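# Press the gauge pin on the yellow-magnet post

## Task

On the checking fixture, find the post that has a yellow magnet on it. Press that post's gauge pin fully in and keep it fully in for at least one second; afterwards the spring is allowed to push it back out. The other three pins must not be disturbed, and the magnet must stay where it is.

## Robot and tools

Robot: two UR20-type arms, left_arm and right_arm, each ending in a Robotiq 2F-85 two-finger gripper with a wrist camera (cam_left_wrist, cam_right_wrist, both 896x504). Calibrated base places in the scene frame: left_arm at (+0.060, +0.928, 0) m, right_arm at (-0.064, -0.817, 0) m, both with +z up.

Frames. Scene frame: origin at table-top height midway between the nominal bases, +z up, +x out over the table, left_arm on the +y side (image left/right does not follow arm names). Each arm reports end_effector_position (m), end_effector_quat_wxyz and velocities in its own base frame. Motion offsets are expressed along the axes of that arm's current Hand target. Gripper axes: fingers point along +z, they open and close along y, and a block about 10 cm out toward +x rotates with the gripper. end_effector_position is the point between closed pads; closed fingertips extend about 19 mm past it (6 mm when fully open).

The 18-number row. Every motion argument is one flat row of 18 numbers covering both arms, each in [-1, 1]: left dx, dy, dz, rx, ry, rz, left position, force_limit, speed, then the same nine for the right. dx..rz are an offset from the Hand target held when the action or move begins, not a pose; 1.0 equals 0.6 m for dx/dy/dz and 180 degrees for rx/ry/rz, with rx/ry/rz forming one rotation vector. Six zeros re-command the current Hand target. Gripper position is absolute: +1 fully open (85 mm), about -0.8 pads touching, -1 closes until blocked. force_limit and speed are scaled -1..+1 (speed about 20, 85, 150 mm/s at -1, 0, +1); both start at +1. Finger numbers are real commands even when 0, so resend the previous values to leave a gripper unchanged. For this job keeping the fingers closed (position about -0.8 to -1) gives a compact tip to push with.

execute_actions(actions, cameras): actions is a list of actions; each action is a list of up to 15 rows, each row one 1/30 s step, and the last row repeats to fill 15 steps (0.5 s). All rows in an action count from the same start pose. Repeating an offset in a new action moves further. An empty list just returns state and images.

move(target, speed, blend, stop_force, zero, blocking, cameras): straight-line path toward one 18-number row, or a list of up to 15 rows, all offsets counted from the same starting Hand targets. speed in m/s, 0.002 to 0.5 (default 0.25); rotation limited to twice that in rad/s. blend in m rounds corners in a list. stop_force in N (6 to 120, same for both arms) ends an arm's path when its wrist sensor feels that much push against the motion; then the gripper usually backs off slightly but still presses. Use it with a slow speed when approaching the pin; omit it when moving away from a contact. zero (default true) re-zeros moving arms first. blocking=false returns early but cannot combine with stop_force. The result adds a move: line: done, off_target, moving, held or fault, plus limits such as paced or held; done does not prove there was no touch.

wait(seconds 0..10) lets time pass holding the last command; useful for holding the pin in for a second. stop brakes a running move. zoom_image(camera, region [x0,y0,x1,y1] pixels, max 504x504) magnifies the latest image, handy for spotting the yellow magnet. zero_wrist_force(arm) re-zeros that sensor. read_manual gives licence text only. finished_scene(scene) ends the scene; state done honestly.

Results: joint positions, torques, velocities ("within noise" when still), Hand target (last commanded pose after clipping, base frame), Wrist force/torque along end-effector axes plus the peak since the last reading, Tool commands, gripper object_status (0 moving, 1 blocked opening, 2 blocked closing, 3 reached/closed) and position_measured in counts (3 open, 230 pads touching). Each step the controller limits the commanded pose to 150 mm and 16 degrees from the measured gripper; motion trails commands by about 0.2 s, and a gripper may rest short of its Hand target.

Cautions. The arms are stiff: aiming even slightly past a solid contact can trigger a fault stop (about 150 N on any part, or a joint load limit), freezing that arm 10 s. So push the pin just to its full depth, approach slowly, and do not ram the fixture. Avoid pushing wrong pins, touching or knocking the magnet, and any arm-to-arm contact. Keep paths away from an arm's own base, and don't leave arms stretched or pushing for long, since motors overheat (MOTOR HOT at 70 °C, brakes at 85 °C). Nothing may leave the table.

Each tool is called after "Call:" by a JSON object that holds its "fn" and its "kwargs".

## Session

Call:
{"fn": "execute_actions", "kwargs": {"actions": []}}

Scene clock: 0.00 s.
left_arm: end_effector_position=(+0.3071, -0.4220, +0.1602) position_measured=3 object_status=3 end_effector_quat_wxyz=(+0.066, +0.956, -0.074, +0.275) | right_arm: end_effector_position=(+0.4900, -0.3027, +0.2369) position_measured=3 object_status=3 end_effector_quat_wxyz=(+0.548, -0.467, -0.511, -0.471)
Joint positions: left_arm=[-1.763 -1.739 2.857 -2.766 -1.003 1.555] | right_arm=[2.511 -2.074 -2.06 -2.212 2.389 -0.015]
Joint velocities: within noise
Joint torques (N m): no reading
Motor temperatures (°C): left_arm=[24 35 26 38 34 33] | right_arm=[28 35 35 36 33 38]
Wrist force (N): no reading
Wrist torque (N m): no reading
Wrist force, peak (N): no reading
Hand target: left_arm +0.3071, -0.4220, +0.1602; +0.066, +0.956, -0.074, +0.275 | right_arm +0.4900, -0.3027, +0.2369; +0.548, -0.467, -0.511, -0.471
Tool commands: left_gripper/position=+1.0 left_gripper/force_limit=+1.0 left_gripper/speed=+1.0 right_gripper/position=+1.0 right_gripper/force_limit=+1.0 right_gripper/speed=+1.0
camera_calibration:
cam_left_wrist: T_world_to_cam=[[-0.28582, -0.958098, 0.0188461, -0.302738], [-0.929608, 0.272438, -0.248207, 0.463446], [0.232673, -0.088462, -0.968524, 0.172418], [0, 0, 0, 1]] pos_world=[0.304177, -0.40106, 0.287727]
cam_right_wrist: T_world_to_cam=[[0.978975, 0.0561564, -0.196097, -0.399582], [-0.174547, -0.266833, -0.947805, 0.238781], [-0.10555, 0.962105, -0.251421, 0.530503], [0, 0, 0, 1]] pos_world=[0.488854, -0.424245, 0.281341]

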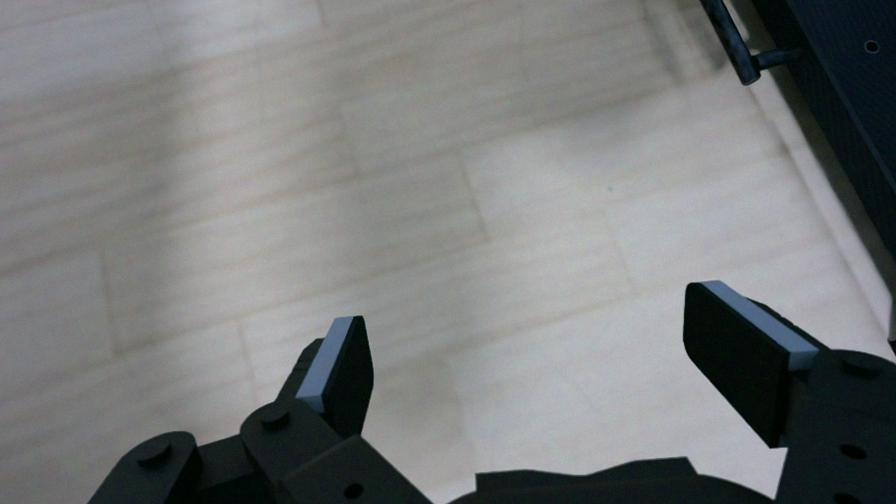

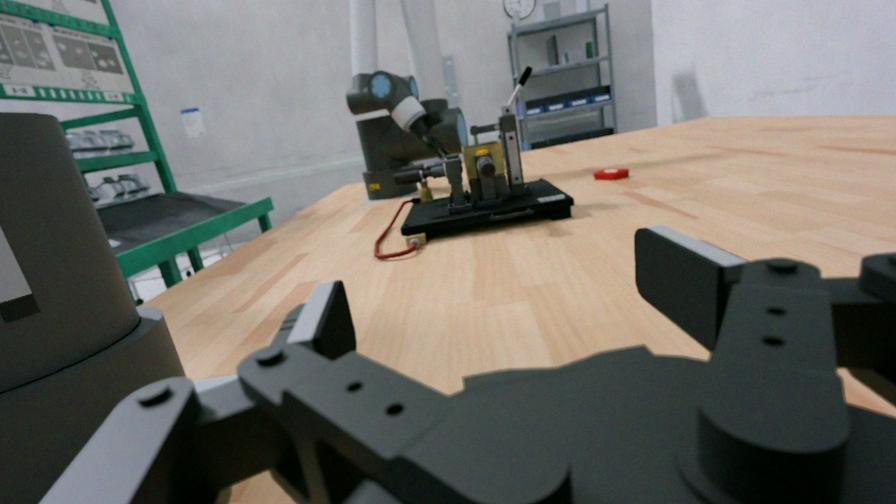

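Call:
{"fn": "zoom_image", "kwargs": {"camera": "cam_right_wrist", "region": [370, 50, 600, 270]}}

Scaled by 2.191 from the camera's 896x504 image, which has a finer 1280x720 frame.

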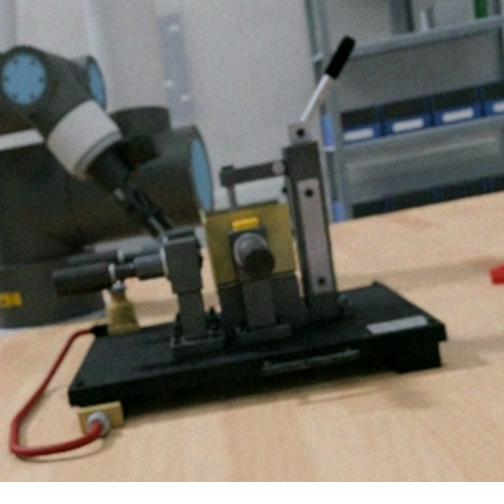

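Call:
{"fn": "move", "kwargs": {"target": [0,0,0,0,0,0,1,1,1,0.09,0.115,1.0,-0.039,-0.056,0,-1,-1,0], "cameras": ["cam_right_wrist"], "speed": 0.35}}

Call:
{"fn": "zoom_image", "kwargs": {"camera": "cam_right_wrist", "region": [330, 50, 630, 330]}}

Scene clock: 4.23 s.
left_arm: end_effector_position=(+0.3071, -0.4220, +0.1602) position_measured=3 object_status=3 end_effector_quat_wxyz=(+0.066, +0.956, -0.074, +0.275) | right_arm: end_effector_position=(+0.4881, +0.2987, +0.3143) position_measured=232 object_status=3 end_effector_quat_wxyz=(-0.471, +0.539, +0.527, +0.458)
Joint positions: left_arm=[-1.763 -1.739 2.857 -2.766 -1.003 1.555] | right_arm=[3.493 -1.658 -2.42 -2.588 3.515 -0.334]
Joint velocities: within noise
Joint torques (N m): left_arm=[7.18 -6.82 -58.07 -8.67 2.92 -1.3] | right_arm=[18.86 46.19 68.83 -6.63 2.85 -7.07]
Motor temperatures (°C): left_arm=[24 35 26 38 34 33] | right_arm=[28 35 35 36 33 38]
Wrist force (N): left_arm=[0.0 0.3 0.3] | right_arm=[0.4 -0.5 0.7]
Wrist torque (N m): left_arm=[0.05 0.01 0.00] | right_arm=[0.05 -0.09 -0.11]
Wrist force, peak (N): left_arm=[0.0 0.6 0.4] | right_arm=[0.5 0.9 4.6]
Hand target: left_arm +0.3071, -0.4220, +0.1602; +0.066, +0.956, -0.074, +0.275 | right_arm +0.4882, +0.2987, +0.3143; -0.471, +0.539, +0.527, +0.458
Off the commanded pose: left_arm 0.000 m, 0 deg | right_arm 0.000 m, 0 deg.
move: done
camera_calibration:
cam_right_wrist: T_world_to_cam=[[0.979956, -0.0923884, -0.176496, -0.378622], [-0.198967, -0.409748, -0.890235, 0.508867], [0.00992838, 0.907508, -0.419917, -0.0159199], [0, 0, 0, 1]] pos_world=[0.472439, 0.187974, 0.379501]
Images, in order (width x height): cam_right_wrist 896x504.

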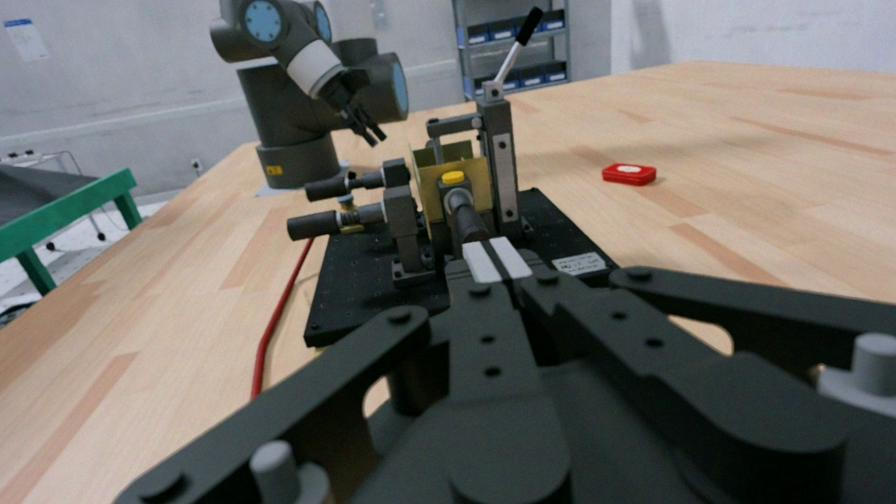

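Scaled by 1.680 from the camera's 896x504 image, which has a finer 1280x720 frame.

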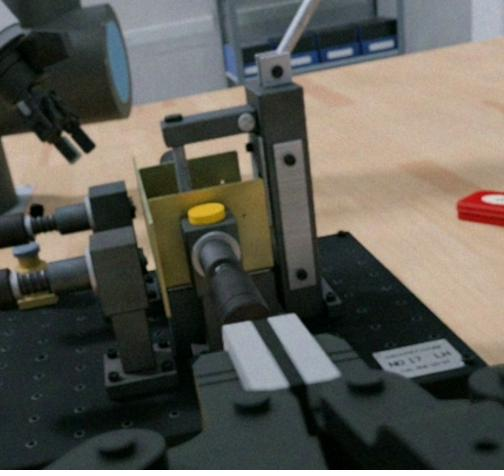

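Call:
{"fn": "move", "kwargs": {"target": [0,0,0,0,0,0,1,1,1,-0.185,0.0515,0.566,0,0,0,-1,-1,0], "cameras": ["cam_right_wrist"]}}

Call:
{"fn": "zoom_image", "kwargs": {"camera": "cam_right_wrist", "region": [380, 90, 620, 300]}}

Scene clock: 6.97 s.
left_arm: end_effector_position=(+0.3071, -0.4220, +0.1602) position_measured=3 object_status=3 end_effector_quat_wxyz=(+0.066, +0.956, -0.074, +0.275) | right_arm: end_effector_position=(+0.5153, +0.6198, +0.1575) position_measured=232 object_status=3 end_effector_quat_wxyz=(-0.471, +0.539, +0.527, +0.458)
Joint positions: left_arm=[-1.763 -1.739 2.857 -2.766 -1.003 1.555] | right_arm=[3.995 -1.947 -2.39 -2.127 4 -0.094]
Joint velocities: within noise
Joint torques (N m): left_arm=[7.21 -8.93 -62.44 -8.91 3.99 -1.03] | right_arm=[28.06 81.67 56.29 8.03 5.51 6.43]
Motor temperatures (°C): left_arm=[24 35 26 38 34 33] | right_arm=[28 35 35 36 33 38]
Wrist force (N): left_arm=[-0.3 0.1 0.2] | right_arm=[1.3 -1.1 0.6]
Wrist torque (N m): left_arm=[0.01 0.04 0.00] | right_arm=[0.03 -0.32 -0.04]
Wrist force, peak (N): left_arm=[-0.2 0.4 0.7] | right_arm=[0.3 -0.9 3.4]
Hand target: left_arm +0.3071, -0.4220, +0.1602; +0.066, +0.956, -0.074, +0.275 | right_arm +0.5153, +0.6200, +0.1574; -0.471, +0.539, +0.527, +0.458
Off the commanded pose: left_arm 0.000 m, 0 deg | right_arm 0.000 m, 0 deg.
move: done
camera_calibration:
cam_right_wrist: T_world_to_cam=[[0.979964, -0.0923638, -0.176462, -0.403263], [-0.198927, -0.409894, -0.890177, 0.506246], [0.0098895, 0.907445, -0.420055, -0.373407], [0, 0, 0, 1]] pos_world=[0.499582, 0.509106, 0.222637]
Images, in order (width x height): cam_right_wrist 896x504.

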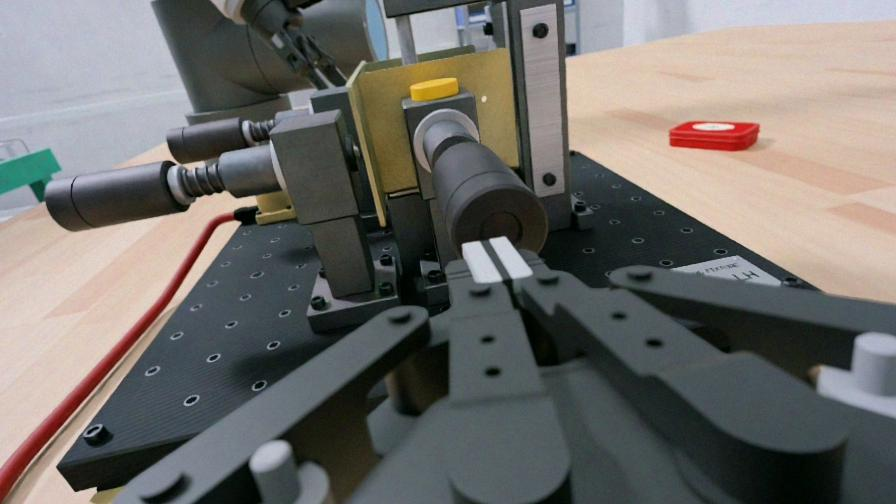

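Scaled by 2.100 from the camera's 896x504 image, which has a finer 1280x720 frame.

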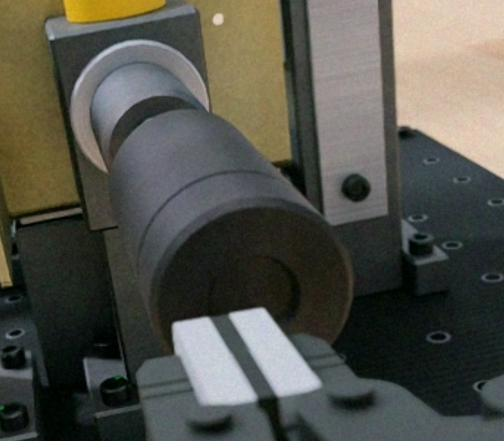

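Call:
{"fn": "move", "kwargs": {"target": [0,0,0,0,0,0,1,1,1,0.0023,0.0125,0.0083,0,0,0,-1,-1,0], "cameras": []}}

Call:
{"fn": "move", "kwargs": {"target": [0,0,0,0,0,0,1,1,1,0.0135,-0.006,0.0988,0,0,0,-1,-1,0], "speed": 0.01, "stop_force": 65, "cameras": ["cam_right_wrist"]}}

Call:
{"fn": "wait", "kwargs": {"seconds": 1, "cameras": []}}

Scene clock: 8.27 s.
left_arm: end_effector_position=(+0.3071, -0.4220, +0.1602) position_measured=3 object_status=3 end_effector_quat_wxyz=(+0.066, +0.956, -0.074, +0.275) | right_arm: end_effector_position=(+0.5227, +0.6250, +0.1579) position_measured=232 object_status=3 end_effector_quat_wxyz=(-0.471, +0.539, +0.527, +0.458)
Joint positions: left_arm=[-1.763 -1.739 2.857 -2.766 -1.003 1.555] | right_arm=[3.991 -1.952 -2.377 -2.136 3.997 -0.095]
Joint velocities: within noise
Joint torques (N m): left_arm=[4.86 -7.7 -61.18 -7.96 3.67 -0.9] | right_arm=[-26.99 86.67 51.24 -3 -4.1 -7.43]
Motor temperatures (°C): left_arm=[24 35 26 38 34 33] | right_arm=[28 35 35 36 33 38]
Wrist force (N): left_arm=[-0.3 0.0 0.5] | right_arm=[1.6 -0.7 0.4]
Wrist torque (N m): left_arm=[-0.02 0.05 0.00] | right_arm=[0.11 -0.38 -0.04]
Wrist force, peak (N): left_arm=[-0.3 0.0 0.5] | right_arm=[1.8 -1.5 0.8]
Hand target: left_arm +0.3071, -0.4220, +0.1602; +0.066, +0.956, -0.074, +0.275 | right_arm +0.5228, +0.6251, +0.1579; -0.471, +0.539, +0.527, +0.458
Off the commanded pose: left_arm 0.000 m, 0 deg | right_arm 0.000 m, 0 deg.
move: done
No camera images: "cameras" was empty.

Scene clock: 11.80 s.
left_arm: end_effector_position=(+0.3071, -0.4220, +0.1602) position_measured=3 object_status=3 end_effector_quat_wxyz=(+0.066, +0.956, -0.074, +0.275) | right_arm: end_effector_position=(+0.5213, +0.6500, +0.1578) position_measured=232 object_status=3 end_effector_quat_wxyz=(-0.471, +0.539, +0.527, +0.458)
Joint positions: left_arm=[-1.763 -1.739 2.857 -2.766 -1.003 1.555] | right_arm=[4.022 -1.959 -2.361 -2.14 4.026 -0.088]
Joint velocities: within noise
Joint torques (N m): left_arm=[10.8 -4.06 -65.49 -7.44 4.25 -0.58] | right_arm=[16.05 127.77 61.07 12.25 -5.85 -5.94]
Motor temperatures (°C): left_arm=[24 35 26 38 34 33] | right_arm=[28 35 35 36 33 38]
Wrist force (N): left_arm=[-0.1 0.2 0.4] | right_arm=[6.0 4.3 -60.5]
Wrist torque (N m): left_arm=[0.03 0.01 0.01] | right_arm=[0.22 0.13 0.01]
Wrist force, peak (N): left_arm=[-0.1 0.8 0.4] | right_arm=[13.4 7.7 -100.8]
Hand target: left_arm +0.3071, -0.4220, +0.1602; +0.066, +0.956, -0.074, +0.275 | right_arm +0.5213, +0.6500, +0.1579; -0.471, +0.539, +0.527, +0.458 (not the last commanded pose)
Off the commanded pose: left_arm 0.000 m, 0 deg | right_arm 0.035 m, 0 deg.
move: contact (right_arm)
camera_calibration:
cam_right_wrist: T_world_to_cam=[[0.979939, -0.0924087, -0.17658, -0.406251], [-0.199054, -0.409974, -0.890111, 0.520266], [0.0098607, 0.907404, -0.420144, -0.400651], [0, 0, 0, 1]] pos_world=[0.505613, 0.539307, 0.223028]
Images, in order (width x height): cam_right_wrist 896x504.

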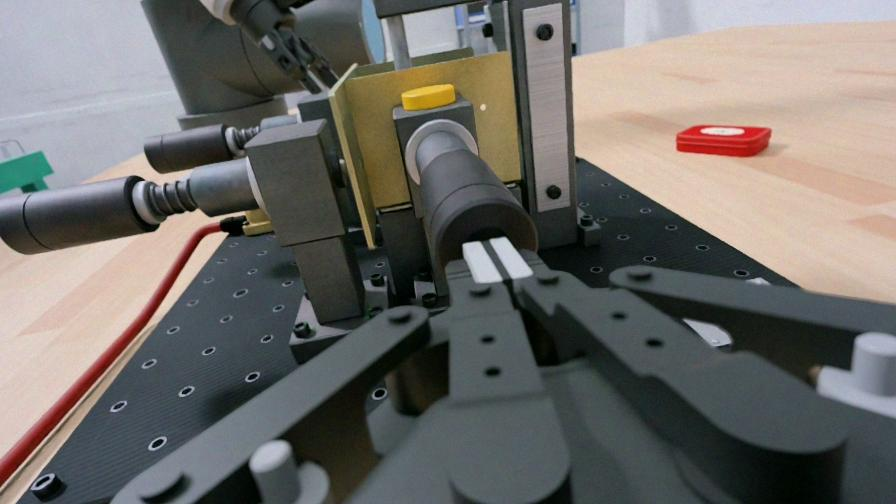

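Scene clock: 12.80 s.
left_arm: end_effector_position=(+0.3071, -0.4220, +0.1602) position_measured=3 object_status=3 end_effector_quat_wxyz=(+0.066, +0.956, -0.074, +0.275) | right_arm: end_effector_position=(+0.5213, +0.6500, +0.1579) position_measured=232 object_status=3 end_effector_quat_wxyz=(-0.471, +0.539, +0.527, +0.458)
Joint positions: left_arm=[-1.763 -1.739 2.857 -2.766 -1.003 1.555] | right_arm=[4.022 -1.959 -2.361 -2.14 4.026 -0.088]
Joint velocities: within noise
Joint torques (N m): left_arm=[11.17 -5.97 -64.99 -6.61 4.33 -1.29] | right_arm=[14.55 131.85 61.53 11.1 -5.49 -6.97]
Motor temperatures (°C): left_arm=[24 35 26 38 34 33] | right_arm=[28 35 35 36 33 38]
Wrist force (N): left_arm=[0.2 0.1 0.4] | right_arm=[3.5 4.6 -56.4]
Wrist torque (N m): left_arm=[0.00 -0.03 0.00] | right_arm=[0.25 0.09 0.01]
Wrist force, peak (N): left_arm=[-0.2 0.2 0.7] | right_arm=[6.2 4.0 -60.2]
Hand target: left_arm +0.3071, -0.4220, +0.1602; +0.066, +0.956, -0.074, +0.275 | right_arm +0.5213, +0.6500, +0.1579; -0.471, +0.539, +0.527, +0.458 (not the last commanded pose)
Tool commands: left_gripper/position=+1.0 left_gripper/force_limit=+1.0 left_gripper/speed=+1.0 right_gripper/position=-1.0 right_gripper/force_limit=-1.0 right_gripper/speed=+0.0
Off the commanded pose: left_arm 0.000 m, 0 deg | right_arm 0.035 m, 0 deg.
wait: 1.00 s; at rest by 0.17 s
No camera images: "cameras" was empty.

Call:
{"fn": "move", "kwargs": {"target": [0,0,0,0,0,0,1,1,1,0.011,-0.005,0.08,0,0,0,-1,-1,0], "speed": 0.005, "stop_force": 85, "zero": false, "cameras": []}}

Call:
{"fn": "wait", "kwargs": {"seconds": 0.6, "cameras": ["cam_right_wrist"]}}

Scene clock: 14.00 s.
left_arm: end_effector_position=(+0.3071, -0.4220, +0.1602) position_measured=3 object_status=3 end_effector_quat_wxyz=(+0.066, +0.956, -0.074, +0.275) | right_arm: end_effector_position=(+0.5213, +0.6502, +0.1579) position_measured=232 object_status=3 end_effector_quat_wxyz=(-0.471, +0.539, +0.527, +0.458)
Joint positions: left_arm=[-1.763 -1.739 2.857 -2.766 -1.003 1.555] | right_arm=[4.022 -1.959 -2.361 -2.14 4.027 -0.088]
Joint velocities: within noise
Joint torques (N m): left_arm=[12.99 -6.98 -63.54 -7.66 4.55 -0.69] | right_arm=[34.6 121.53 75.98 13.91 -7.4 -1.46]
Motor temperatures (°C): left_arm=[24 35 26 38 34 33] | right_arm=[28 35 35 36 33 38]
Wrist force (N): left_arm=[0.0 0.2 0.4] | right_arm=[6.1 8.3 -90.2]
Wrist torque (N m): left_arm=[0.03 -0.01 0.00] | right_arm=[0.14 0.36 0.04]
Wrist force, peak (N): left_arm=[0.1 0.3 0.6] | right_arm=[7.8 8.1 -102.0]
Hand target: left_arm +0.3071, -0.4220, +0.1602; +0.066, +0.956, -0.074, +0.275 | right_arm +0.5213, +0.6502, +0.1579; -0.471, +0.539, +0.527, +0.458 (not the last commanded pose)
Off the commanded pose: left_arm 0.000 m, 0 deg | right_arm 0.048 m, 0 deg.
move: contact (right_arm)
No camera images: "cameras" was empty.

Scene clock: 14.60 s.
left_arm: end_effector_position=(+0.3071, -0.4220, +0.1602) position_measured=3 object_status=3 end_effector_quat_wxyz=(+0.066, +0.956, -0.074, +0.275) | right_arm: end_effector_position=(+0.5213, +0.6502, +0.1579) position_measured=232 object_status=3 end_effector_quat_wxyz=(-0.471, +0.539, +0.527, +0.458)
Joint positions: left_arm=[-1.763 -1.739 2.857 -2.766 -1.003 1.555] | right_arm=[4.022 -1.959 -2.361 -2.14 4.027 -0.088]
Joint velocities: within noise
Joint torques (N m): left_arm=[14.68 -9.73 -66.85 -7.22 4.83 0.2] | right_arm=[33.16 119.88 76.04 15.17 -7.17 -0.73]
Motor temperatures (°C): left_arm=[24 35 26 38 34 33] | right_arm=[28 35 35 36 33 38]
Wrist force (N): left_arm=[0.1 0.2 0.3] | right_arm=[7.5 8.7 -87.7]
Wrist torque (N m): left_arm=[0.02 -0.02 0.00] | right_arm=[0.16 0.31 0.04]
Wrist force, peak (N): left_arm=[0.3 0.5 0.4] | right_arm=[6.8 8.7 -89.9]
Hand target: left_arm +0.3071, -0.4220, +0.1602; +0.066, +0.956, -0.074, +0.275 | right_arm +0.5213, +0.6502, +0.1579; -0.471, +0.539, +0.527, +0.458 (not the last commanded pose)
Tool commands: left_gripper/position=+1.0 left_gripper/force_limit=+1.0 left_gripper/speed=+1.0 right_gripper/position=-1.0 right_gripper/force_limit=-1.0 right_gripper/speed=+0.0
Off the commanded pose: left_arm 0.000 m, 0 deg | right_arm 0.048 m, 0 deg.
wait: 0.60 s; at rest by 0.17 s
camera_calibration:
cam_right_wrist: T_world_to_cam=[[0.97996, -0.0923755, -0.176482, -0.406229], [-0.198952, -0.409965, -0.890139, 0.520285], [0.00987546, 0.907411, -0.420127, -0.4008], [0, 0, 0, 1]] pos_world=[0.505557, 0.539464, 0.223046]
Images, in order (width x height): cam_right_wrist 896x504.

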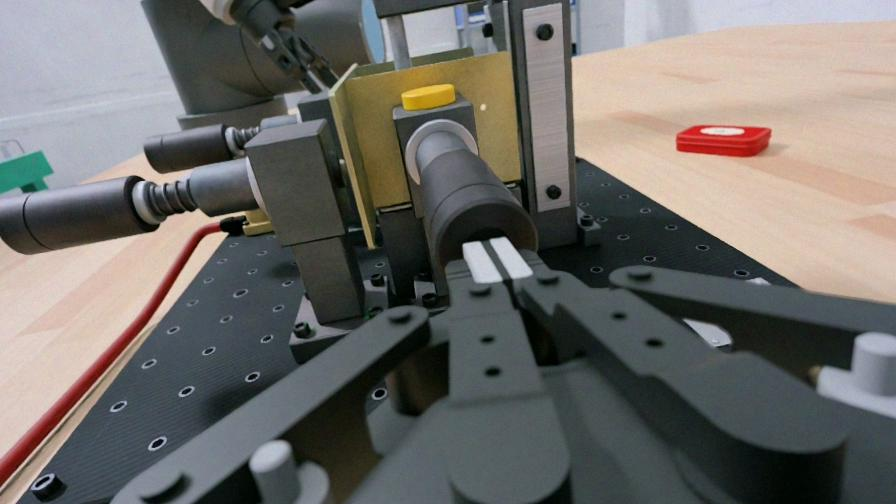

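Hard stop is confirmed, so I back off.

Call:
{"fn": "move", "kwargs": {"target": [0,0,0,0,0,0,1,1,1,-0.009,0.004,-0.066,0,0,0,-1,-1,0], "speed": 0.06, "cameras": []}}

Call:
{"fn": "finished_scene", "kwargs": {"scene": 3, "done": true}}

Scene clock: 15.87 s.
left_arm: end_effector_position=(+0.3071, -0.4220, +0.1602) position_measured=3 object_status=3 end_effector_quat_wxyz=(+0.066, +0.956, -0.074, +0.275) | right_arm: end_effector_position=(+0.5236, +0.6103, +0.1579) position_measured=232 object_status=3 end_effector_quat_wxyz=(-0.471, +0.539, +0.527, +0.458)
Joint positions: left_arm=[-1.763 -1.739 2.857 -2.766 -1.003 1.555] | right_arm=[3.973 -1.949 -2.385 -2.134 3.978 -0.1]
Joint velocities: within noise
Joint torques (N m): left_arm=[14.07 -7.36 -68.94 -7.3 3.65 -1.39] | right_arm=[-25.54 131.23 25.31 7.27 -4.98 -7.78]
Motor temperatures (°C): left_arm=[24 35 26 38 34 33] | right_arm=[28 35 35 36 33 38]
Wrist force (N): left_arm=[0.0 0.4 0.0] | right_arm=[1.2 -1.1 0.9]
Wrist torque (N m): left_arm=[0.06 0.00 0.00] | right_arm=[0.01 -0.30 -0.06]
Wrist force, peak (N): left_arm=[-0.1 0.5 0.3] | right_arm=[7.5 8.8 -87.7]
Hand target: left_arm +0.3071, -0.4220, +0.1602; +0.066, +0.956, -0.074, +0.275 | right_arm +0.5236, +0.6102, +0.1579; -0.471, +0.539, +0.527, +0.458
Off the commanded pose: left_arm 0.000 m, 0 deg | right_arm 0.000 m, 0 deg.
move: done
No camera images: "cameras" was empty.

The scene is finished: the task was done.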